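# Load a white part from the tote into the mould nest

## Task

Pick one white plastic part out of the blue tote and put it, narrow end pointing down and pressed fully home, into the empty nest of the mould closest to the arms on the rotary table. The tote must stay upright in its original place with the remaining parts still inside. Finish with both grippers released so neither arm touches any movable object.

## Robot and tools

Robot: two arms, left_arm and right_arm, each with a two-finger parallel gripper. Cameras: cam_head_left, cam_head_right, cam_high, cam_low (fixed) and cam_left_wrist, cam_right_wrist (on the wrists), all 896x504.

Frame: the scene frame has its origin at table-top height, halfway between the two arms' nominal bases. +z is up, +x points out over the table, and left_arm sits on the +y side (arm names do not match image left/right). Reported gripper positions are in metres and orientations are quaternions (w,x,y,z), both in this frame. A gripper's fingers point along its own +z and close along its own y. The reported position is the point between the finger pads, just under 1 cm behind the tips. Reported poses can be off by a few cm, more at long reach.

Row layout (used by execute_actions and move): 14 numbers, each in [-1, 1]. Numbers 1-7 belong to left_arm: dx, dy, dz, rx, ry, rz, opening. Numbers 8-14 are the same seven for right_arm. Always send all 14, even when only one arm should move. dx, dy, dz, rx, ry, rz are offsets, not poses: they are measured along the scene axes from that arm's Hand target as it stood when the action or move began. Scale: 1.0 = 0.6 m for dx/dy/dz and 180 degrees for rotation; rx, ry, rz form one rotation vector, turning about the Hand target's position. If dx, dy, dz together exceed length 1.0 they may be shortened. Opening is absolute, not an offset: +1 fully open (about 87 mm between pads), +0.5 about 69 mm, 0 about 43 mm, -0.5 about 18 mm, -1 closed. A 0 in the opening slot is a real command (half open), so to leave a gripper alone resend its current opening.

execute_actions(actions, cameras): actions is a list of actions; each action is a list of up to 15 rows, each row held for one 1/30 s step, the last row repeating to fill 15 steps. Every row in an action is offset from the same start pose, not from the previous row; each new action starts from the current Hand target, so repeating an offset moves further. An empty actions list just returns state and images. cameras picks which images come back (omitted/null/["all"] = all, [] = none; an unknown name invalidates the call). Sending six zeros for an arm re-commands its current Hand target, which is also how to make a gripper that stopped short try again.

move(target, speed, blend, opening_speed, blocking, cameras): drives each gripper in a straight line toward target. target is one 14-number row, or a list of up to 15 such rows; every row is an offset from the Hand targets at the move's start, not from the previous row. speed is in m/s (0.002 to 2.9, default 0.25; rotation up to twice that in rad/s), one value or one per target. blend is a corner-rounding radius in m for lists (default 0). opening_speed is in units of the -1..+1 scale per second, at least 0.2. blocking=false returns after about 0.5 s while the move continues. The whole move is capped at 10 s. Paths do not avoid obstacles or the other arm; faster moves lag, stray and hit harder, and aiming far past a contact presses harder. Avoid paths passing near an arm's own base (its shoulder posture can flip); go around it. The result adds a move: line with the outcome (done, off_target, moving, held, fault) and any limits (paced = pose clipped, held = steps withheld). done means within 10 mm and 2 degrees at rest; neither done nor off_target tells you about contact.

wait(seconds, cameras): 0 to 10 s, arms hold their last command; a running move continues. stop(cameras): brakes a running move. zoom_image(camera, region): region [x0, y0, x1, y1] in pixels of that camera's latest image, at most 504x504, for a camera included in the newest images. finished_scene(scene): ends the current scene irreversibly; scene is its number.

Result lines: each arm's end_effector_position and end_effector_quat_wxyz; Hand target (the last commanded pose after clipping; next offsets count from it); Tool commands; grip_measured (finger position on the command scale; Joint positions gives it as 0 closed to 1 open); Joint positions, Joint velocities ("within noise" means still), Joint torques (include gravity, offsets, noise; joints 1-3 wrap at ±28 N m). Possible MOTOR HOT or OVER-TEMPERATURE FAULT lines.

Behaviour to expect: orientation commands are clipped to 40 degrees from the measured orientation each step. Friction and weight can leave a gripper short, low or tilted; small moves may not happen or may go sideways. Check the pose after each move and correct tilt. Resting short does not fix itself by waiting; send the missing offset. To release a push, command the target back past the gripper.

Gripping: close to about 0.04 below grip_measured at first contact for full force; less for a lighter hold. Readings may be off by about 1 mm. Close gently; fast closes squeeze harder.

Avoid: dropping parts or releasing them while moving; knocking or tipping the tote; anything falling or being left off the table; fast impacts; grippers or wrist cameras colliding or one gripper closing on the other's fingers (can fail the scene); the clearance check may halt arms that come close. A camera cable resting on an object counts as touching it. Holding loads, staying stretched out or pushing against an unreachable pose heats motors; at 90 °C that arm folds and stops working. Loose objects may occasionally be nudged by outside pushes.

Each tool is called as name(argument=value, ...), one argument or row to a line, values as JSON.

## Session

execute_actions(
  actions=[],
)

zoom_image(
  camera="cam_head_right",
  region=[400, 220, 600, 350],
)

zoom_image(
  camera="cam_head_right",
  region=[220, 200, 370, 360],
)

Scene clock: 0.00 s.
left_arm: end_effector_position=(+0.3120, +0.2415, +0.2616) grip_measured=+1.000 end_effector_quat_wxyz=(+0.542, +0.103, +0.831, +0.070) | right_arm: end_effector_position=(+0.2310, -0.4574, +0.1255) grip_measured=+0.985 end_effector_quat_wxyz=(+0.450, +0.120, +0.878, -0.108)
Joint positions: left_arm=[-0.537 0.881 0.854 -0.45 -0.503 0.007 1] | right_arm=[-0.232 0.823 0.419 -0.208 0.095 -0.034 0.993]
Joint velocities: within noise
Joint torques (N m): no reading
Motor temperatures (°C): left_arm=[29 31 34 28 27 29 28] | right_arm=[30 35 32 28 27 28 31]
Heat: left arm: 34 °C; right arm: 35 °C.
Hand target: left_arm +0.3125, +0.2412, +0.2659; +0.547, +0.101, +0.829, +0.068 | right_arm +0.2344, -0.4583, +0.1320; +0.458, +0.120, +0.874, -0.109
Tool commands: left_gripper/opening=+1.0 right_gripper/opening=+1.0
camera_calibration:
cam_left_wrist: T_world_to_cam=[[-0.0995639, -0.970617, -0.219066, 0.319436], [-0.954538, 0.155336, -0.254417, 0.348628], [0.28097, 0.183776, -0.941957, 0.249229], [0, 0, 0, 1]] pos_world=[0.294557, 0.210093, 0.393437]
cam_right_wrist: T_world_to_cam=[[-0.31501, -0.944202, 0.0961823, -0.375248], [-0.946053, 0.304287, -0.111325, 0.397031], [0.0758463, -0.126062, -0.989119, 0.190546], [0, 0, 0, 1]] pos_world=[0.242954, -0.451101, 0.268765]

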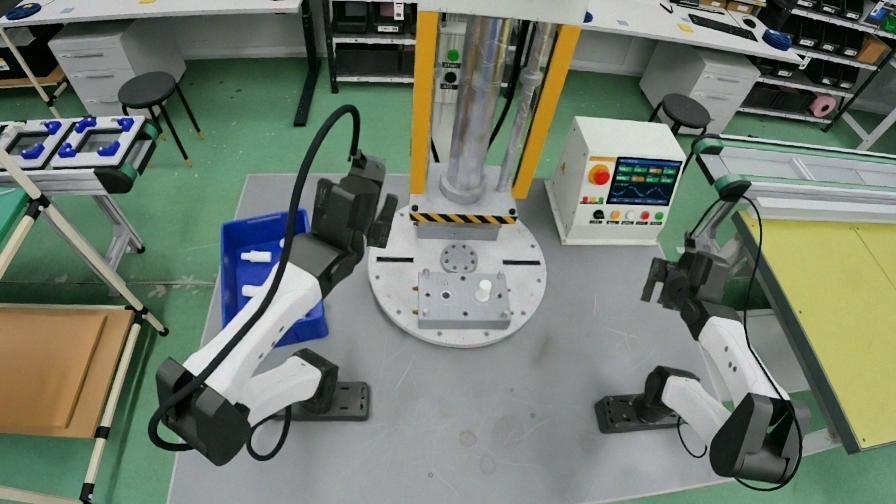

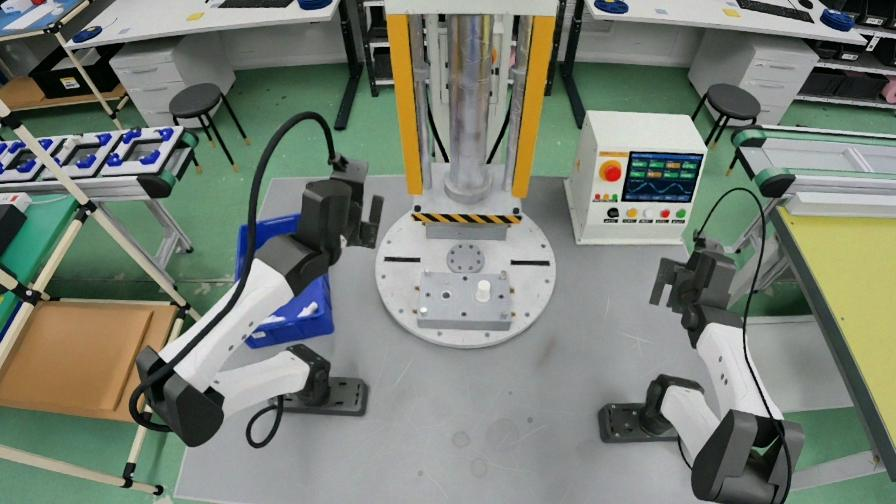

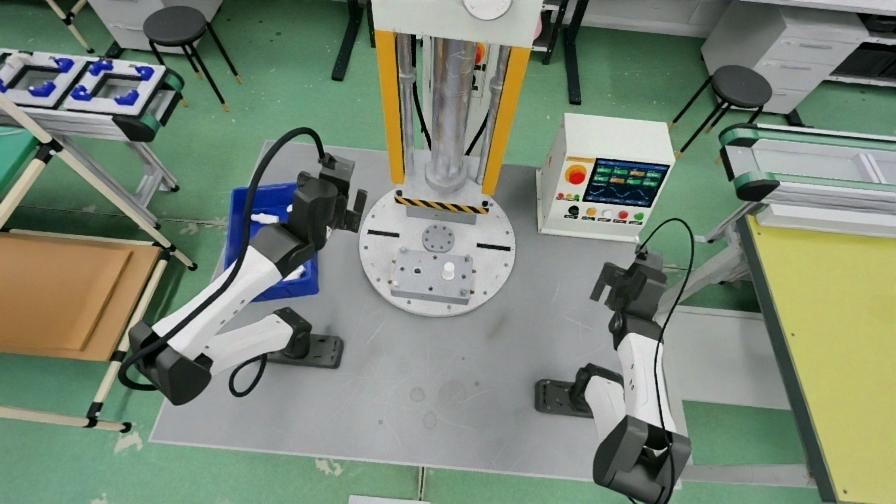

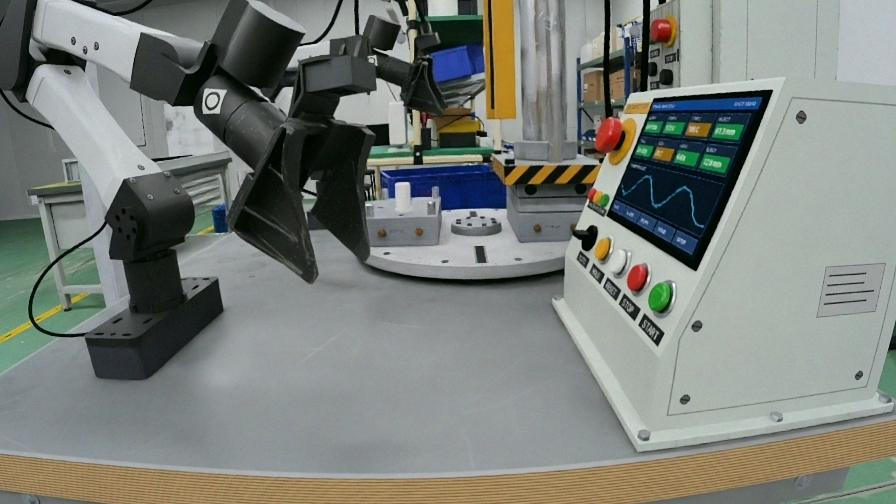

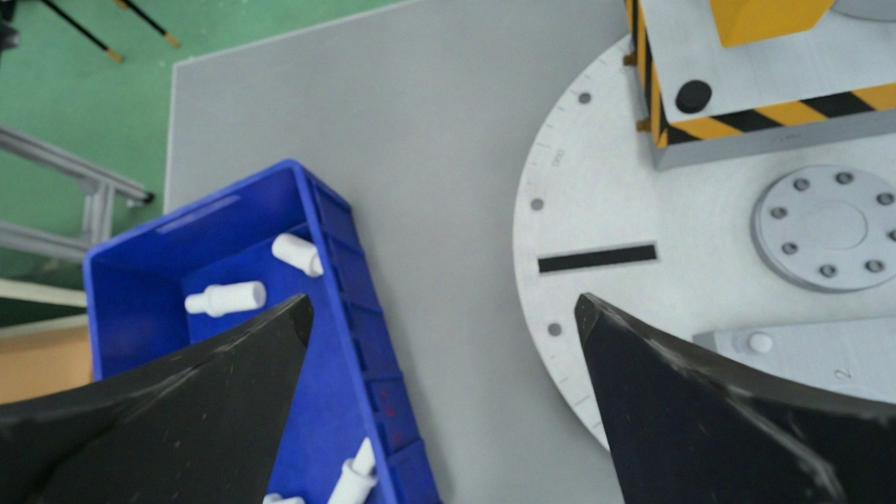

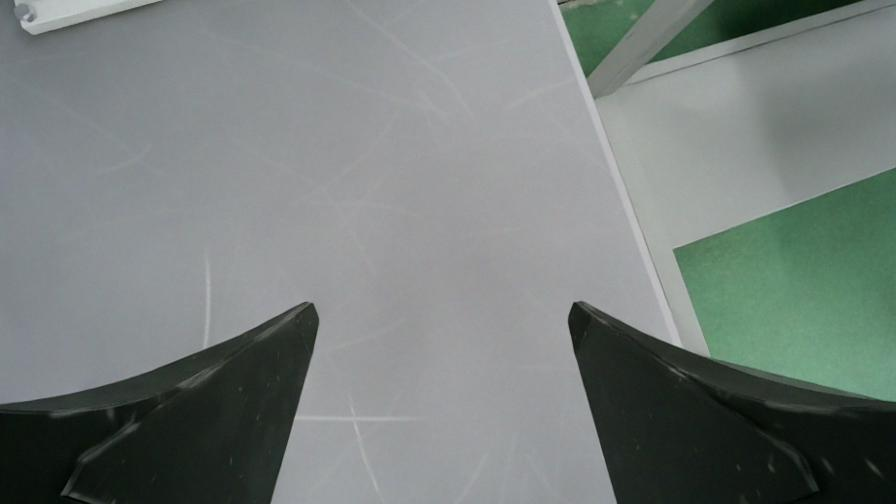

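Scaled by 2.520 from the camera's 896x504 image, which has a finer 1280x720 frame.

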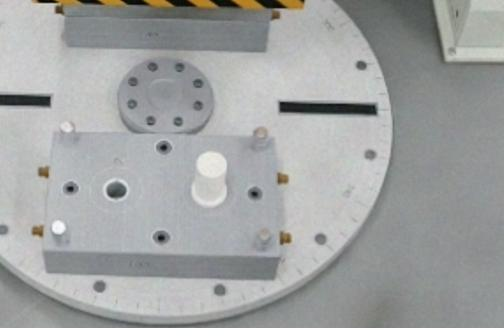

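Scaled by 3.150 from the camera's 896x504 image, which has a finer 1280x720 frame.

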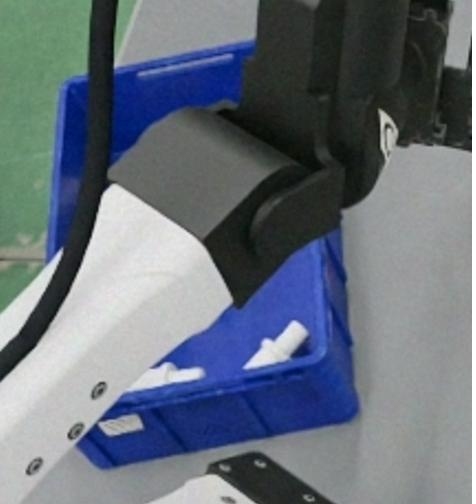

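move(
  target=[-0.161,0.191,0.089,-0.0985,0.103,0.0767,1,0,0,0,0,0,0,1],
  cameras=["cam_left_wrist","cam_high"],
)

zoom_image(
  camera="cam_left_wrist",
  region=[150, 0, 530, 370],
)

Scene clock: 10.77 s.
left_arm: end_effector_position=(+0.2165, +0.3566, +0.3131) grip_measured=+1.000 end_effector_quat_wxyz=(+0.399, -0.079, +0.914, -0.011) | right_arm: end_effector_position=(+0.2310, -0.4574, +0.1255) grip_measured=+0.985 end_effector_quat_wxyz=(+0.450, +0.120, +0.878, -0.108)
Joint positions: left_arm=[0.428 0.887 1.357 -1.253 0.258 0.136 1] | right_arm=[-0.232 0.823 0.419 -0.208 0.095 -0.034 0.993]
Joint velocities: within noise
Joint torques (N m): left_arm=[1.35 0.17 9.24 1.45 0.34 0.1] | right_arm=[-0.27 -1.24 8.14 2.14 0.08 0.02]
Motor temperatures (°C): left_arm=[29 31 37 30 27 29 28] | right_arm=[30 35 35 31 27 28 31]
Heat: left arm: 37 °C; right arm: 35 °C.
Hand target: left_arm +0.2158, +0.3558, +0.3194; +0.404, -0.074, +0.912, -0.012 | right_arm +0.2344, -0.4583, +0.1320; +0.458, +0.120, +0.874, -0.109
Off the commanded pose: left_arm 0.006 m, 1 deg | right_arm 0.007 m, 1 deg.
move: done
camera_calibration:
cam_left_wrist: T_world_to_cam=[[0.133842, -0.986708, 0.0921601, 0.290737], [-0.989738, -0.128396, 0.0627088, 0.262208], [-0.0500423, -0.0996074, -0.993768, 0.492352], [0, 0, 0, 1]] pos_world=[0.245243, 0.36958, 0.446047]
Images, in order (width x height): cam_high 896x504, cam_left_wrist 896x504.

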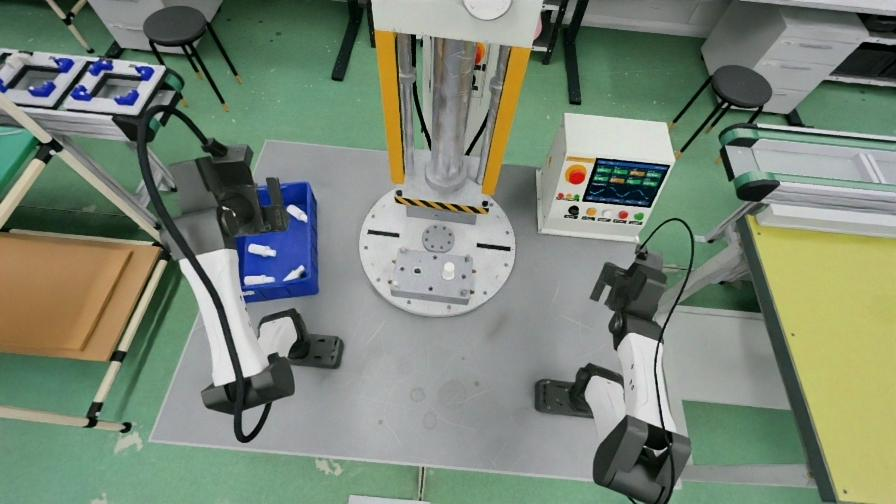

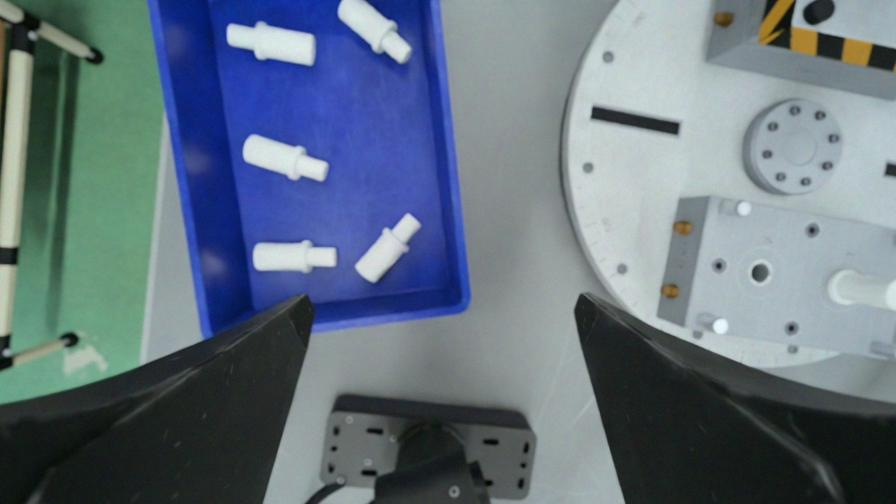

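Scaled by 1.326 from the camera's 896x504 image, which has a finer 1280x720 frame.

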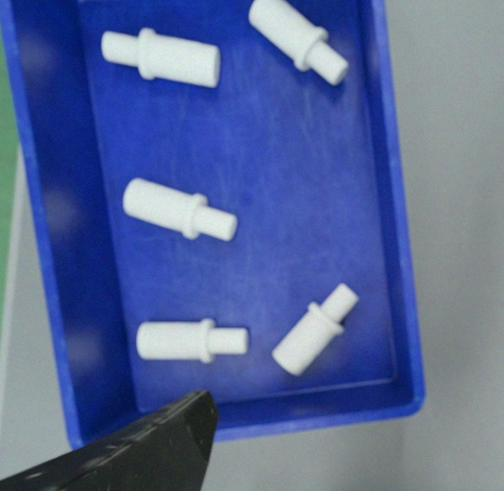

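move(
  target=[0.290,0.233,-0.18,0.2224,0.2024,-0.5262,0.0,0,0,0,0,0,0,1],
  cameras=["cam_left_wrist","cam_head_right","cam_low"],
)

Scene clock: 63.77 s.
left_arm: end_effector_position=(+0.3860, +0.4959, +0.2115) grip_measured=+0.000 end_effector_quat_wxyz=(+0.013, +0.712, +0.702, +0.024) | right_arm: end_effector_position=(+0.2310, -0.4574, +0.1255) grip_measured=+0.985 end_effector_quat_wxyz=(+0.450, +0.120, +0.878, -0.108)
Joint positions: left_arm=[0.383 1.995 2.05 -1.571 0.005 1.956 0.5] | right_arm=[-0.232 0.823 0.419 -0.208 0.095 -0.034 0.993]
Joint velocities: within noise
Joint torques (N m): left_arm=[0.05 -7.34 9.4 0.17 0.1 0.15] | right_arm=[-0.36 -1.25 8.17 2.13 0.09 0.04]
Motor temperatures (°C): left_arm=[29 31 40 31 27 29 28] | right_arm=[30 34 41 35 27 28 31]
Heat: left arm: 40 °C; right arm: 41 °C.
Hand target: left_arm +0.3898, +0.4956, +0.2114; +0.000, +0.719, +0.695, +0.000 | right_arm +0.2344, -0.4583, +0.1320; +0.458, +0.120, +0.874, -0.109
Off the commanded pose: left_arm 0.004 m, 3 deg | right_arm 0.007 m, 1 deg.
joint sent to its limit (left arm) — joint 4 (wrist pitch), lower limit. The joint targets are off in orientation, not in position.
move: off_target (left_arm)
camera_calibration:
cam_left_wrist: T_world_to_cam=[[-0.998974, 0.00836798, -0.0444971, 0.387587], [-0.0295022, 0.625201, 0.779906, -0.441813], [0.0343459, 0.780419, -0.624313, -0.133394], [0, 0, 0, 1]] pos_world=[0.378736, 0.377082, 0.27854]
Images, in order (width x height): cam_head_right 896x504, cam_low 896x504, cam_left_wrist 896x504.

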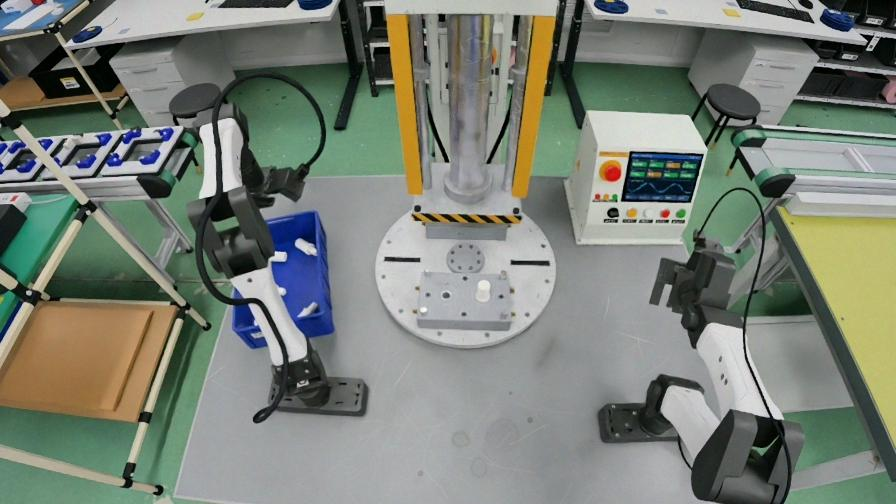

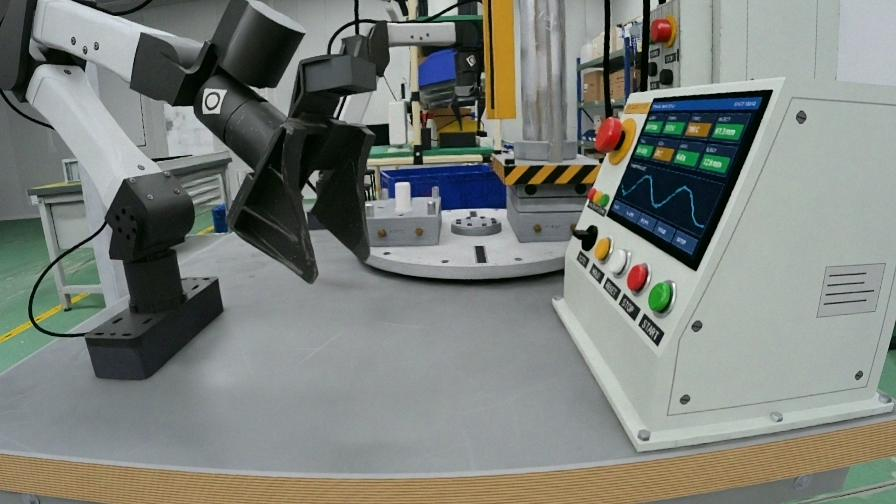

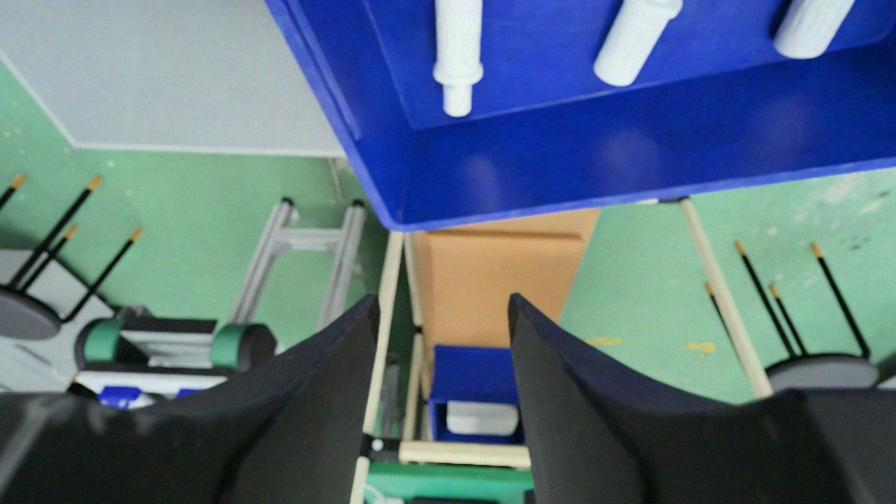

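move(
  target=[-0.0035,0.001,-0.25,0,0,0,0.0,0,0,0,0,0,0,1],
  cameras=["cam_left_wrist","cam_head_right"],
)

zoom_image(
  camera="cam_head_right",
  region=[200, 150, 360, 310],
)

Scene clock: 78.93 s.
left_arm: end_effector_position=(+0.3871, +0.4963, +0.0681) grip_measured=+0.000 end_effector_quat_wxyz=(+0.004, +0.713, +0.701, +0.003) | right_arm: end_effector_position=(+0.2310, -0.4574, +0.1255) grip_measured=+0.985 end_effector_quat_wxyz=(+0.450, +0.120, +0.878, -0.108)
Joint positions: left_arm=[0.383 2.036 1.538 -1.063 0.005 1.958 0.5] | right_arm=[-0.232 0.823 0.419 -0.208 0.095 -0.034 0.993]
Joint velocities: within noise
Joint torques (N m): left_arm=[0.49 -7.99 6.49 0.34 0.11 0.15] | right_arm=[-0.35 -1.35 8.18 2.13 0.11 0.02]
Motor temperatures (°C): left_arm=[29 34 41 30 27 29 28] | right_arm=[30 34 42 36 27 28 31]
Heat: left arm: 41 °C; right arm: 42 °C.
Hand target: left_arm +0.3878, +0.4962, +0.0614; +0.000, +0.719, +0.695, +0.000 | right_arm +0.2344, -0.4583, +0.1320; +0.458, +0.120, +0.874, -0.109
Off the commanded pose: left_arm 0.007 m, 1 deg | right_arm 0.007 m, 1 deg.
move: done
camera_calibration:
cam_left_wrist: T_world_to_cam=[[-0.99994, 0.0106528, -0.00252989, 0.378648], [0.00484249, 0.637515, 0.770423, -0.349064], [0.00981997, 0.770365, -0.637528, -0.207837], [0, 0, 0, 1]] pos_world=[0.382357, 0.378611, 0.137383]
Images, in order (width x height): cam_head_right 896x504, cam_left_wrist 896x504.

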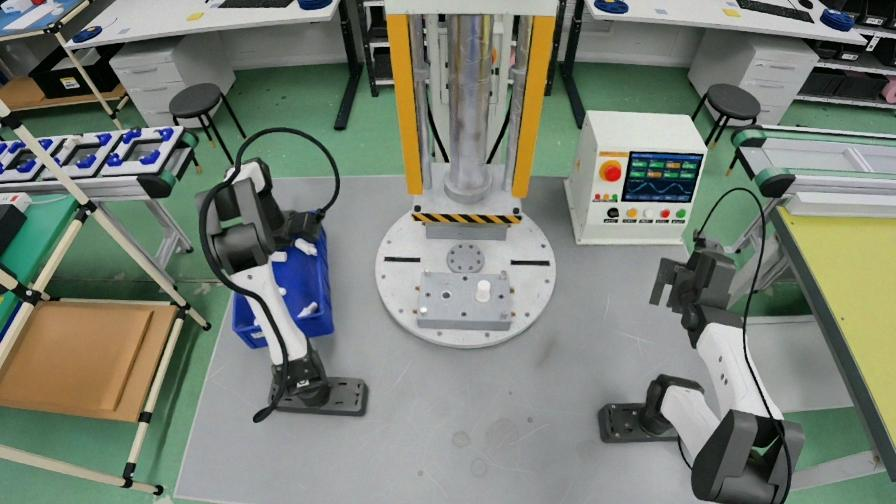

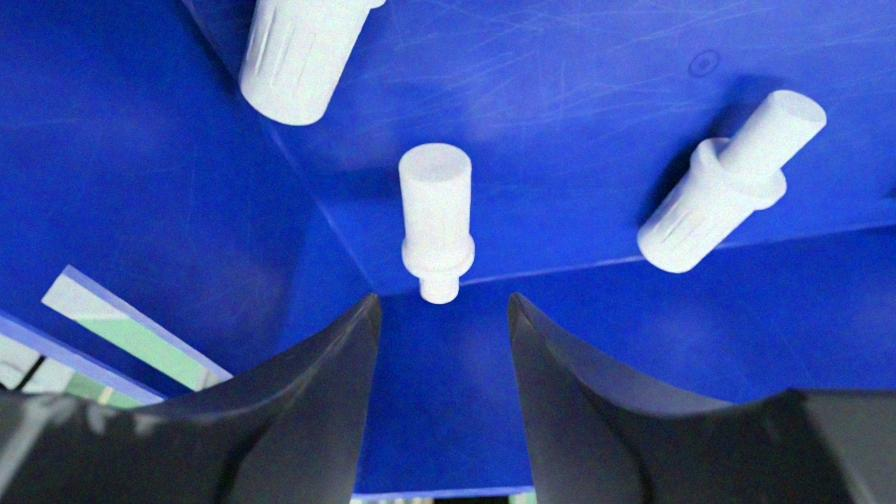

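Scaled by 3.150 from the camera's 896x504 image, which has a finer 1280x720 frame.

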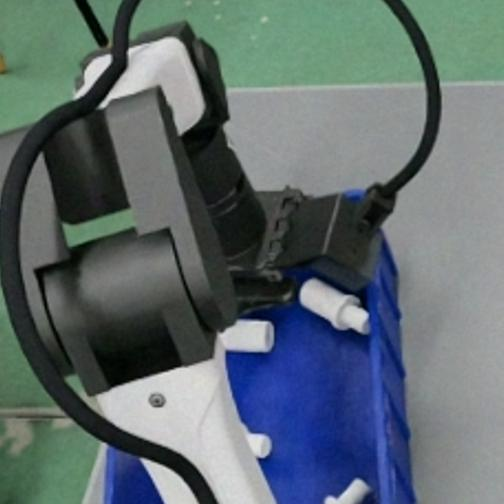

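move(
  target=[
    [0,-0.003,0,-0.083,0,0,0,0,0,0,0,0,0,1],
    [0,-0.003,-0.035,-0.083,0,0,0,0,0,0,0,0,0,1],
  ],
  cameras=["cam_left_wrist","cam_head_right"],
  speed=0.12,
)

zoom_image(
  camera="cam_head_right",
  region=[200, 150, 360, 310],
)

Scene clock: 128.17 s.
left_arm: end_effector_position=(+0.3883, +0.4960, +0.0506) grip_measured=+0.000 end_effector_quat_wxyz=(+0.086, +0.712, +0.692, -0.080) | right_arm: end_effector_position=(+0.2310, -0.4574, +0.1255) grip_measured=+0.985 end_effector_quat_wxyz=(+0.450, +0.120, +0.878, -0.108)
Joint positions: left_arm=[0.478 2.15 1.66 -1.183 0.211 2.075 0.5] | right_arm=[-0.232 0.823 0.419 -0.208 0.095 -0.034 0.993]
Joint velocities: within noise
Joint torques (N m): left_arm=[1.22 -8.17 5.94 0.11 0.48 0.17] | right_arm=[-0.38 -1.2 8.03 2.13 0.11 0.03]
Motor temperatures (°C): left_arm=[29 37 40 29 27 29 28] | right_arm=[30 34 44 38 27 28 31]
Heat: left arm: 40 °C; right arm: 44 °C.
Hand target: left_arm +0.3878, +0.4944, +0.0404; +0.093, +0.713, +0.689, -0.090 | right_arm +0.2344, -0.4583, +0.1320; +0.458, +0.120, +0.874, -0.109
Off the commanded pose: left_arm 0.010 m, 2 deg | right_arm 0.007 m, 1 deg.
move: done
camera_calibration:
cam_left_wrist: T_world_to_cam=[[-0.999753, 0.0220986, -0.00244002, 0.37405], [0.0161752, 0.798255, 0.602102, -0.411002], [0.0152534, 0.601914, -0.798415, -0.129169], [0, 0, 0, 1]] pos_world=[0.382576, 0.397567, 0.145248]
Images, in order (width x height): cam_head_right 896x504, cam_left_wrist 896x504.

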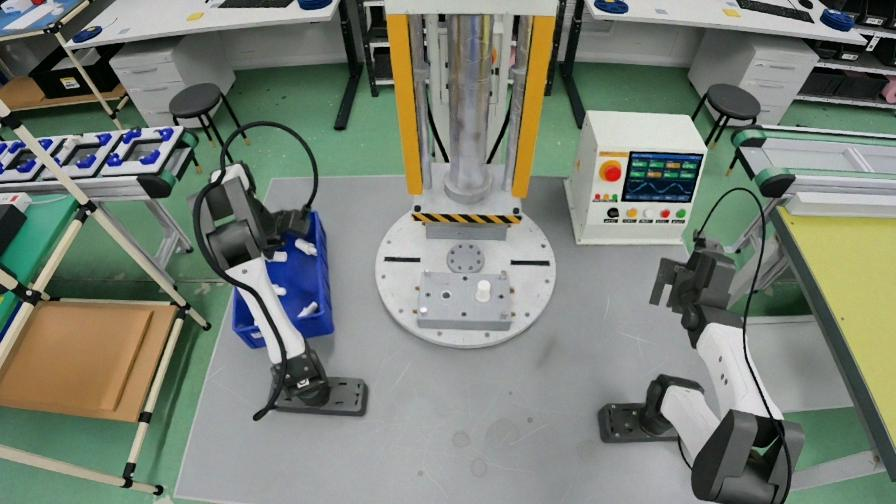

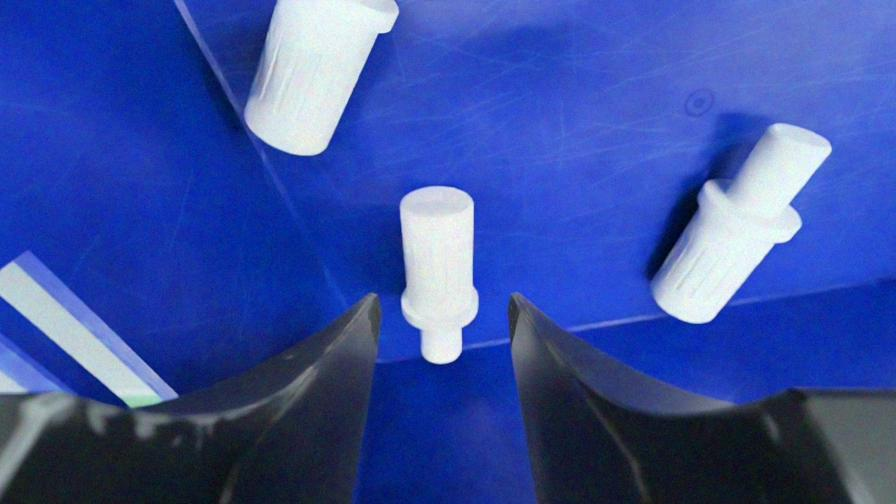

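Scaled by 3.150 from the camera's 896x504 image, which has a finer 1280x720 frame.

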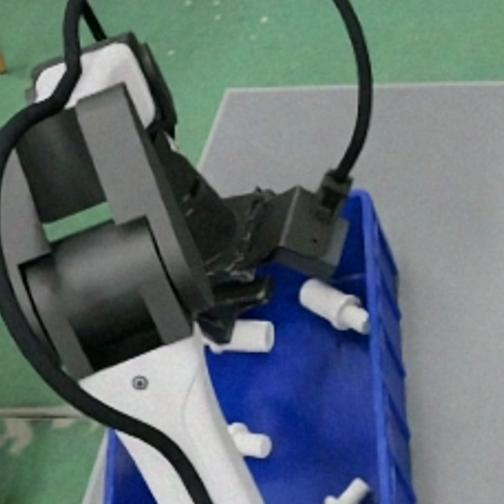

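move(
  target=[
    [0,-0.001,-0.047,0,0,0,0,0,0,0,0,0,0,1],
    [0,-0.001,-0.047,0,0,0,-0.5,0,0,0,0,0,0,1],
  ],
  cameras=["cam_left_wrist","cam_head_right"],
  speed=0.1,
)

Scene clock: 139.60 s.
left_arm: end_effector_position=(+0.3891, +0.4962, +0.0225) grip_measured=-0.346 end_effector_quat_wxyz=(+0.086, +0.712, +0.692, -0.079) | right_arm: end_effector_position=(+0.2310, -0.4574, +0.1255) grip_measured=+0.985 end_effector_quat_wxyz=(+0.450, +0.120, +0.878, -0.108)
Joint positions: left_arm=[0.478 2.184 1.599 -1.086 0.213 2.076 0.327] | right_arm=[-0.232 0.823 0.419 -0.208 0.095 -0.034 0.993]
Joint velocities: within noise
Joint torques (N m): left_arm=[1.11 -8.24 5.78 0.11 0.5 0.14] | right_arm=[-0.36 -1.31 8.21 2.13 0.07 0.02]
Motor temperatures (°C): left_arm=[29 38 40 29 27 29 28] | right_arm=[30 34 44 38 27 28 31]
Heat: left arm: 40 °C; right arm: 44 °C.
Hand target: left_arm +0.3877, +0.4938, +0.0122; +0.093, +0.713, +0.689, -0.090 | right_arm +0.2344, -0.4583, +0.1320; +0.458, +0.120, +0.874, -0.109
Off the commanded pose: left_arm 0.011 m, 2 deg | right_arm 0.007 m, 1 deg.
move: off_target (left_arm); target 2's new opening was sent with left_arm's hand 0.011 m and 2 deg from that target
camera_calibration:
cam_left_wrist: T_world_to_cam=[[-0.999733, 0.0227167, -0.00424513, 0.374446], [0.0155917, 0.798605, 0.601654, -0.394111], [0.0170578, 0.601427, -0.798746, -0.152191], [0, 0, 0, 1]] pos_world=[0.383087, 0.397764, 0.117146]
Images, in order (width x height): cam_head_right 896x504, cam_left_wrist 896x504.

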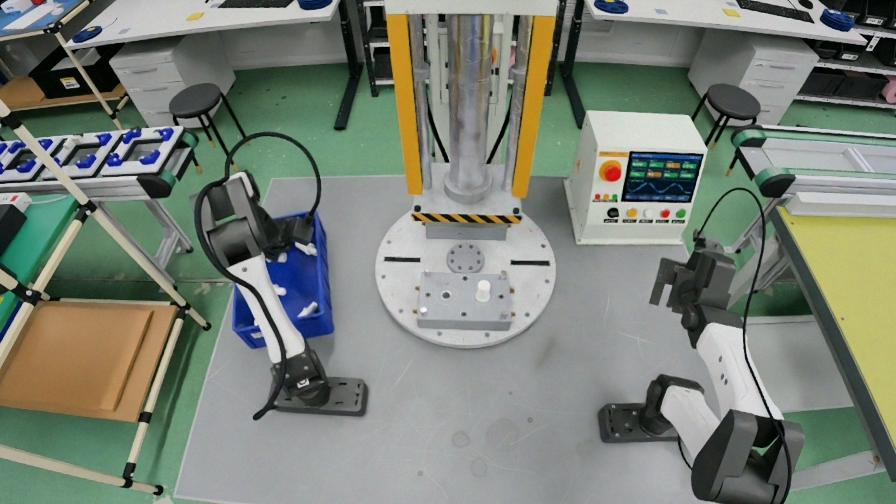

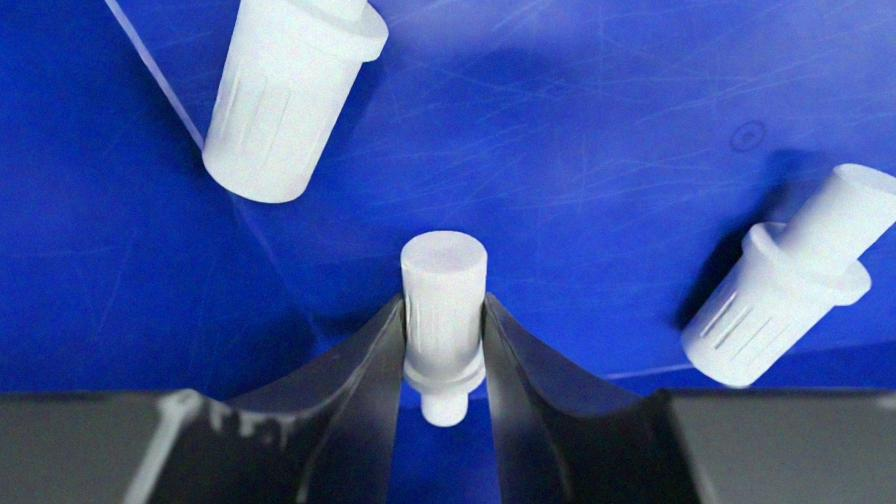

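move(
  target=[
    [0,0,0.38,0,0,0,-0.5,0,0,0,0,0,0,1],
    [-0.28,-0.49,0.38,0,0,-0.278,-0.5,0,0,0,0,0,0,1],
    [-0.28,-0.49,0.06,0,0,-0.278,-0.5,0,0,0,0,0,0,1],
  ],
  cameras=["cam_left_wrist","cam_head_right","cam_low"],
  speed=0.25,
  blend=0.03,
)

Scene clock: 165.60 s.
left_arm: end_effector_position=(+0.2216, +0.2010, +0.0533) grip_measured=-0.346 end_effector_quat_wxyz=(+0.044, +0.938, +0.326, -0.112) | right_arm: end_effector_position=(+0.2310, -0.4574, +0.1255) grip_measured=+0.985 end_effector_quat_wxyz=(+0.450, +0.120, +0.878, -0.108)
Joint positions: left_arm=[-0.515 1.494 0.838 -0.995 0.227 1.955 0.327] | right_arm=[-0.232 0.823 0.419 -0.208 0.095 -0.034 0.993]
Joint velocities: within noise
Joint torques (N m): left_arm=[1.17 -3.41 5.57 0.18 0.49 0.13] | right_arm=[-0.38 -1.37 8.09 2.12 0.08 0.01]
Motor temperatures (°C): left_arm=[29 40 39 29 27 29 29] | right_arm=[29 34 45 39 27 28 31]
Heat: left arm: 40 °C; right arm: 45 °C.
Hand target: left_arm +0.2198, +0.1997, +0.0482; +0.046, +0.938, +0.323, -0.121 | right_arm +0.2344, -0.4583, +0.1320; +0.458, +0.120, +0.874, -0.109
Off the commanded pose: left_arm 0.006 m, 1 deg | right_arm 0.007 m, 1 deg.
move: done
camera_calibration:
cam_left_wrist: T_world_to_cam=[[-0.624047, 0.781387, -0.000307827, -0.0220347], [0.626537, 0.500613, 0.597358, -0.24954], [0.466922, 0.372587, -0.801974, -0.000779037], [0, 0, 0, 1]] pos_world=[0.142959, 0.142431, 0.148433]
Images, in order (width x height): cam_head_right 896x504, cam_low 896x504, cam_left_wrist 896x504.

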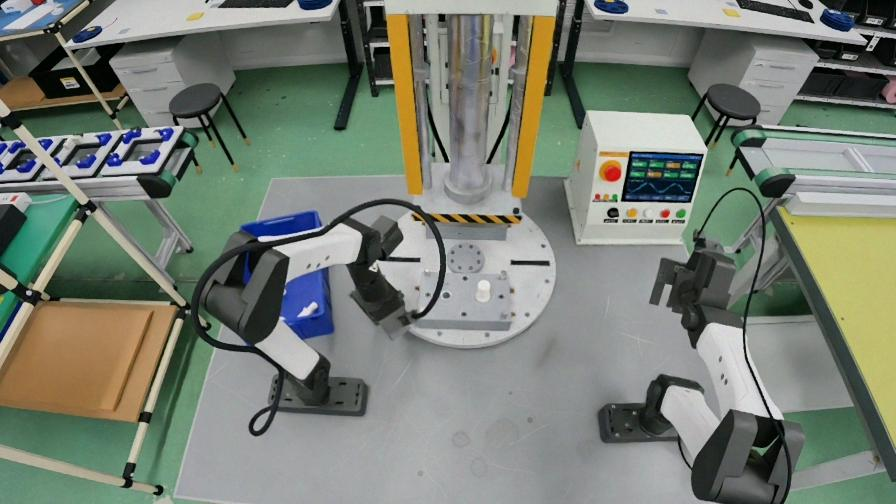

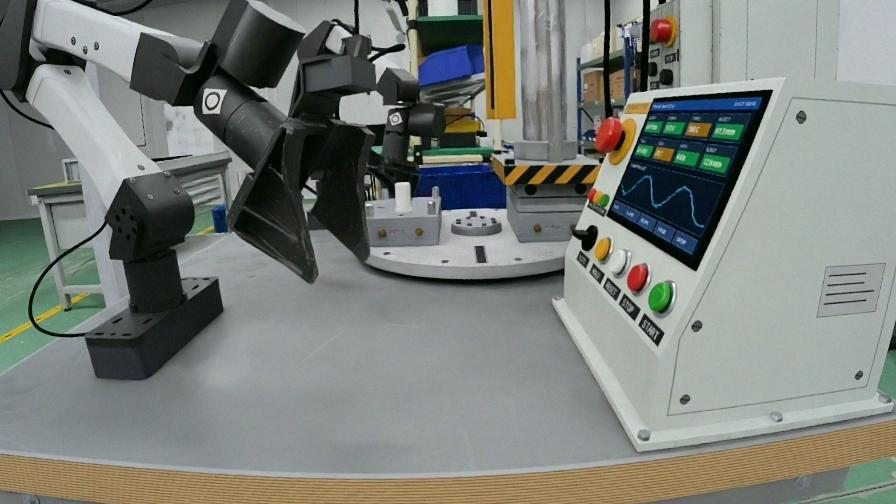

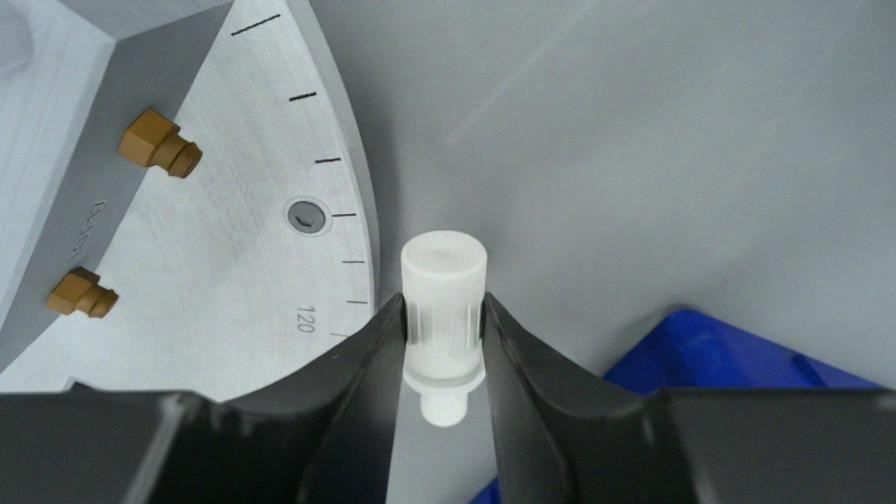

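move(
  target=[
    [-0.038,0.006,0,0,0,0,-0.5,0,0,0,0,0,0,1],
    [-0.038,0.006,-0.061,0,0,0,-0.5,0,0,0,0,0,0,1],
  ],
  cameras=["cam_left_wrist"],
  speed=0.06,
)

Scene clock: 174.07 s.
left_arm: end_effector_position=(+0.1961, +0.2099, +0.0182) grip_measured=-0.346 end_effector_quat_wxyz=(+0.035, +0.937, +0.328, -0.118) | right_arm: end_effector_position=(+0.2310, -0.4574, +0.1255) grip_measured=+0.985 end_effector_quat_wxyz=(+0.450, +0.120, +0.878, -0.108)
Joint positions: left_arm=[-0.542 1.485 0.671 -0.853 0.229 1.926 0.327] | right_arm=[-0.232 0.823 0.419 -0.208 0.095 -0.034 0.993]
Joint velocities: within noise
Joint torques (N m): left_arm=[0.06 -2.67 4.72 0.45 0.49 0.04] | right_arm=[-0.39 -1.31 8.05 2.13 0.09 0.01]
Motor temperatures (°C): left_arm=[29 38 39 29 27 29 29] | right_arm=[29 34 45 39 27 28 31]
Heat: left arm: 39 °C; right arm: 45 °C.
Hand target: left_arm +0.1969, +0.2035, +0.0116; +0.046, +0.938, +0.323, -0.121 | right_arm +0.2344, -0.4583, +0.1320; +0.458, +0.120, +0.874, -0.109
Off the commanded pose: left_arm 0.009 m, 1 deg | right_arm 0.007 m, 1 deg.
move: done
camera_calibration:
cam_left_wrist: T_world_to_cam=[[-0.625396, 0.780044, 0.0202903, -0.0447484], [0.636463, 0.494892, 0.591605, -0.217704], [0.451436, 0.382902, -0.805972, -0.0194575], [0, 0, 0, 1]] pos_world=[0.119359, 0.150096, 0.11402]
Images, in order (width x height): cam_left_wrist 896x504.

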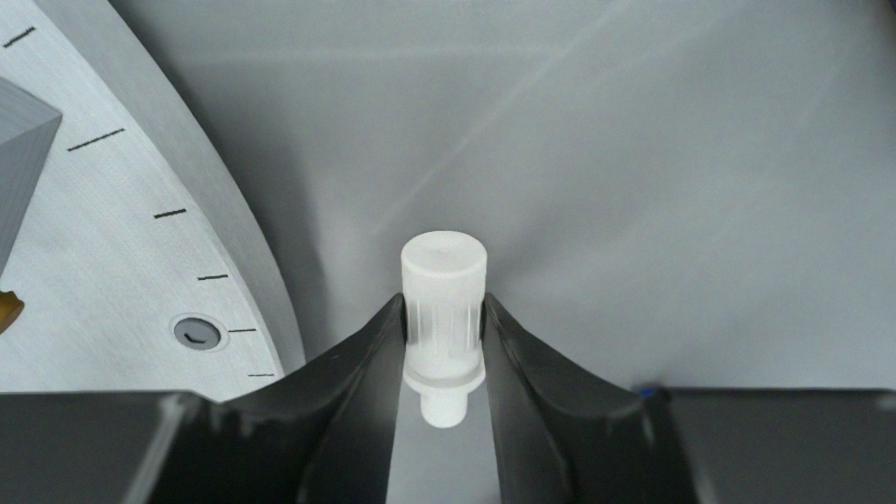

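move(
  target=[0,0,0.004,0,0,0,0,0,0,0,0,0,0,1],
  opening_speed=0.5,
  cameras=[],
)

move(
  target=[0,0,0.005,0.066,-0.079,0,0,0,0,0,0,0,0,1],
  cameras=["cam_left_wrist"],
  speed=0.12,
)

Scene clock: 186.90 s.
left_arm: end_effector_position=(+0.2007, +0.2070, +0.0179) grip_measured=+0.000 end_effector_quat_wxyz=(+0.044, +0.937, +0.327, -0.112) | right_arm: end_effector_position=(+0.2310, -0.4574, +0.1255) grip_measured=+0.985 end_effector_quat_wxyz=(+0.450, +0.120, +0.878, -0.108)
Joint positions: left_arm=[-0.542 1.486 0.671 -0.831 0.229 1.925 0.5] | right_arm=[-0.232 0.823 0.419 -0.208 0.095 -0.034 0.993]
Joint velocities: within noise
Joint torques (N m): left_arm=[0.1 -3.14 5.24 0.19 0.5 0.03] | right_arm=[-0.27 -1.4 8.17 2.15 0.06 0.03]
Motor temperatures (°C): left_arm=[29 37 38 29 27 29 29] | right_arm=[29 34 45 39 27 28 31]
Heat: left arm: 38 °C; right arm: 45 °C.
Hand target: left_arm +0.1970, +0.2034, +0.0140; +0.046, +0.938, +0.323, -0.121 | right_arm +0.2344, -0.4583, +0.1320; +0.458, +0.120, +0.874, -0.109
Off the commanded pose: left_arm 0.006 m, 1 deg | right_arm 0.007 m, 1 deg.
move: done
No camera images: "cameras" was empty.

Scene clock: 188.90 s.
left_arm: end_effector_position=(+0.1963, +0.2046, +0.0160) grip_measured=+0.000 end_effector_quat_wxyz=(-0.018, +0.944, +0.327, +0.022) | right_arm: end_effector_position=(+0.2310, -0.4574, +0.1255) grip_measured=+0.985 end_effector_quat_wxyz=(+0.450, +0.120, +0.878, -0.108)
Joint positions: left_arm=[-0.828 1.461 0.606 -0.732 -0.055 1.634 0.5] | right_arm=[-0.232 0.823 0.419 -0.208 0.095 -0.034 0.993]
Joint velocities: within noise
Joint torques (N m): left_arm=[0.05 -4.97 5.05 0.35 0.07 -0.02] | right_arm=[-0.39 -1.32 8.14 2.11 0.1 0.02]
Motor temperatures (°C): left_arm=[29 37 38 29 27 29 29] | right_arm=[29 34 45 39 27 28 31]
Heat: left arm: 38 °C; right arm: 45 °C.
Hand target: left_arm +0.1970, +0.2034, +0.0170; -0.011, +0.945, +0.325, +0.029 | right_arm +0.2344, -0.4583, +0.1320; +0.458, +0.120, +0.874, -0.109
Off the commanded pose: left_arm 0.002 m, 1 deg | right_arm 0.007 m, 1 deg.
move: done
camera_calibration:
cam_left_wrist: T_world_to_cam=[[-0.624273, 0.780731, 0.0272426, -0.0409911], [0.477684, 0.353899, 0.804098, -0.157334], [0.618143, 0.51499, -0.593872, -0.082386], [0, 0, 0, 1]] pos_world=[0.100492, 0.130111, 0.0787017]
Images, in order (width x height): cam_left_wrist 896x504.

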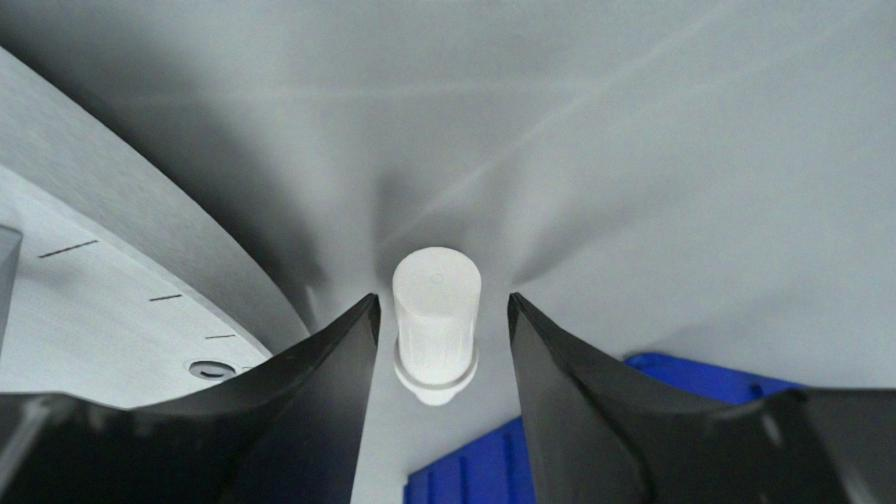

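move(
  target=[
    [-0.0135,-0.0115,0.0,0,0,0,0,0,0,0,0,0,0,1],
    [-0.0135,-0.0115,0.0,0,0,0,-0.5,0,0,0,0,0,0,1],
  ],
  cameras=["cam_left_wrist"],
  speed=0.06,
)

Scene clock: 222.63 s.
left_arm: end_effector_position=(+0.1888, +0.1974, +0.0161) grip_measured=-0.342 end_effector_quat_wxyz=(-0.017, +0.944, +0.327, +0.024) | right_arm: end_effector_position=(+0.2310, -0.4574, +0.1255) grip_measured=+0.985 end_effector_quat_wxyz=(+0.450, +0.120, +0.878, -0.108)
Joint positions: left_arm=[-0.883 1.461 0.606 -0.731 -0.057 1.579 0.329] | right_arm=[-0.232 0.823 0.419 -0.208 0.095 -0.034 0.993]
Joint velocities: within noise
Joint torques (N m): left_arm=[0.09 -4.83 5.15 0.31 0.08 -0.02] | right_arm=[-0.25 -1.33 8.12 2.13 0.06 0]
Motor temperatures (°C): left_arm=[29 36 38 29 27 29 28] | right_arm=[29 34 46 40 27 28 31]
Heat: left arm: 38 °C; right arm: 46 °C.
Hand target: left_arm +0.1889, +0.1965, +0.0170; -0.011, +0.945, +0.325, +0.029 | right_arm +0.2344, -0.4583, +0.1320; +0.458, +0.120, +0.874, -0.109
Off the commanded pose: left_arm 0.001 m, 1 deg | right_arm 0.007 m, 1 deg.
move: done
camera_calibration:
cam_left_wrist: T_world_to_cam=[[-0.624284, 0.780845, 0.0234612, -0.0399333], [0.474263, 0.354966, 0.805651, -0.150848], [0.620761, 0.514082, -0.591925, -0.0742624], [0, 0, 0, 1]] pos_world=[0.0927113, 0.122905, 0.0785104]
Images, in order (width x height): cam_left_wrist 896x504.

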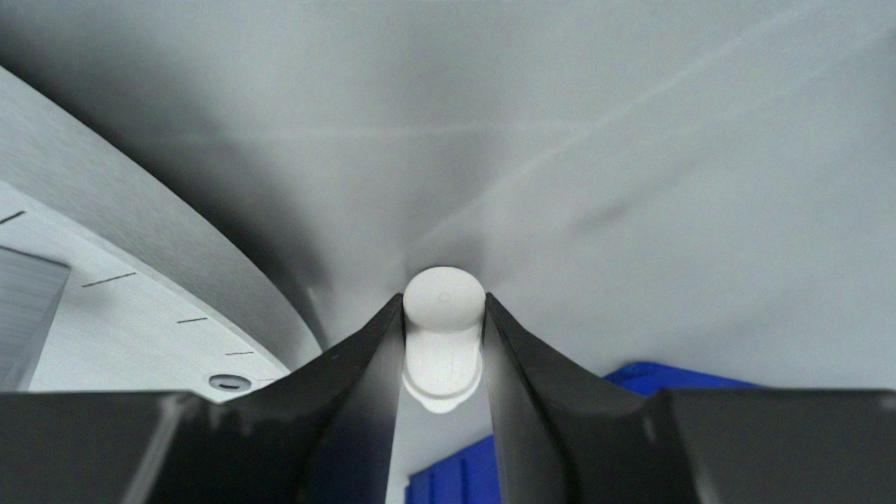

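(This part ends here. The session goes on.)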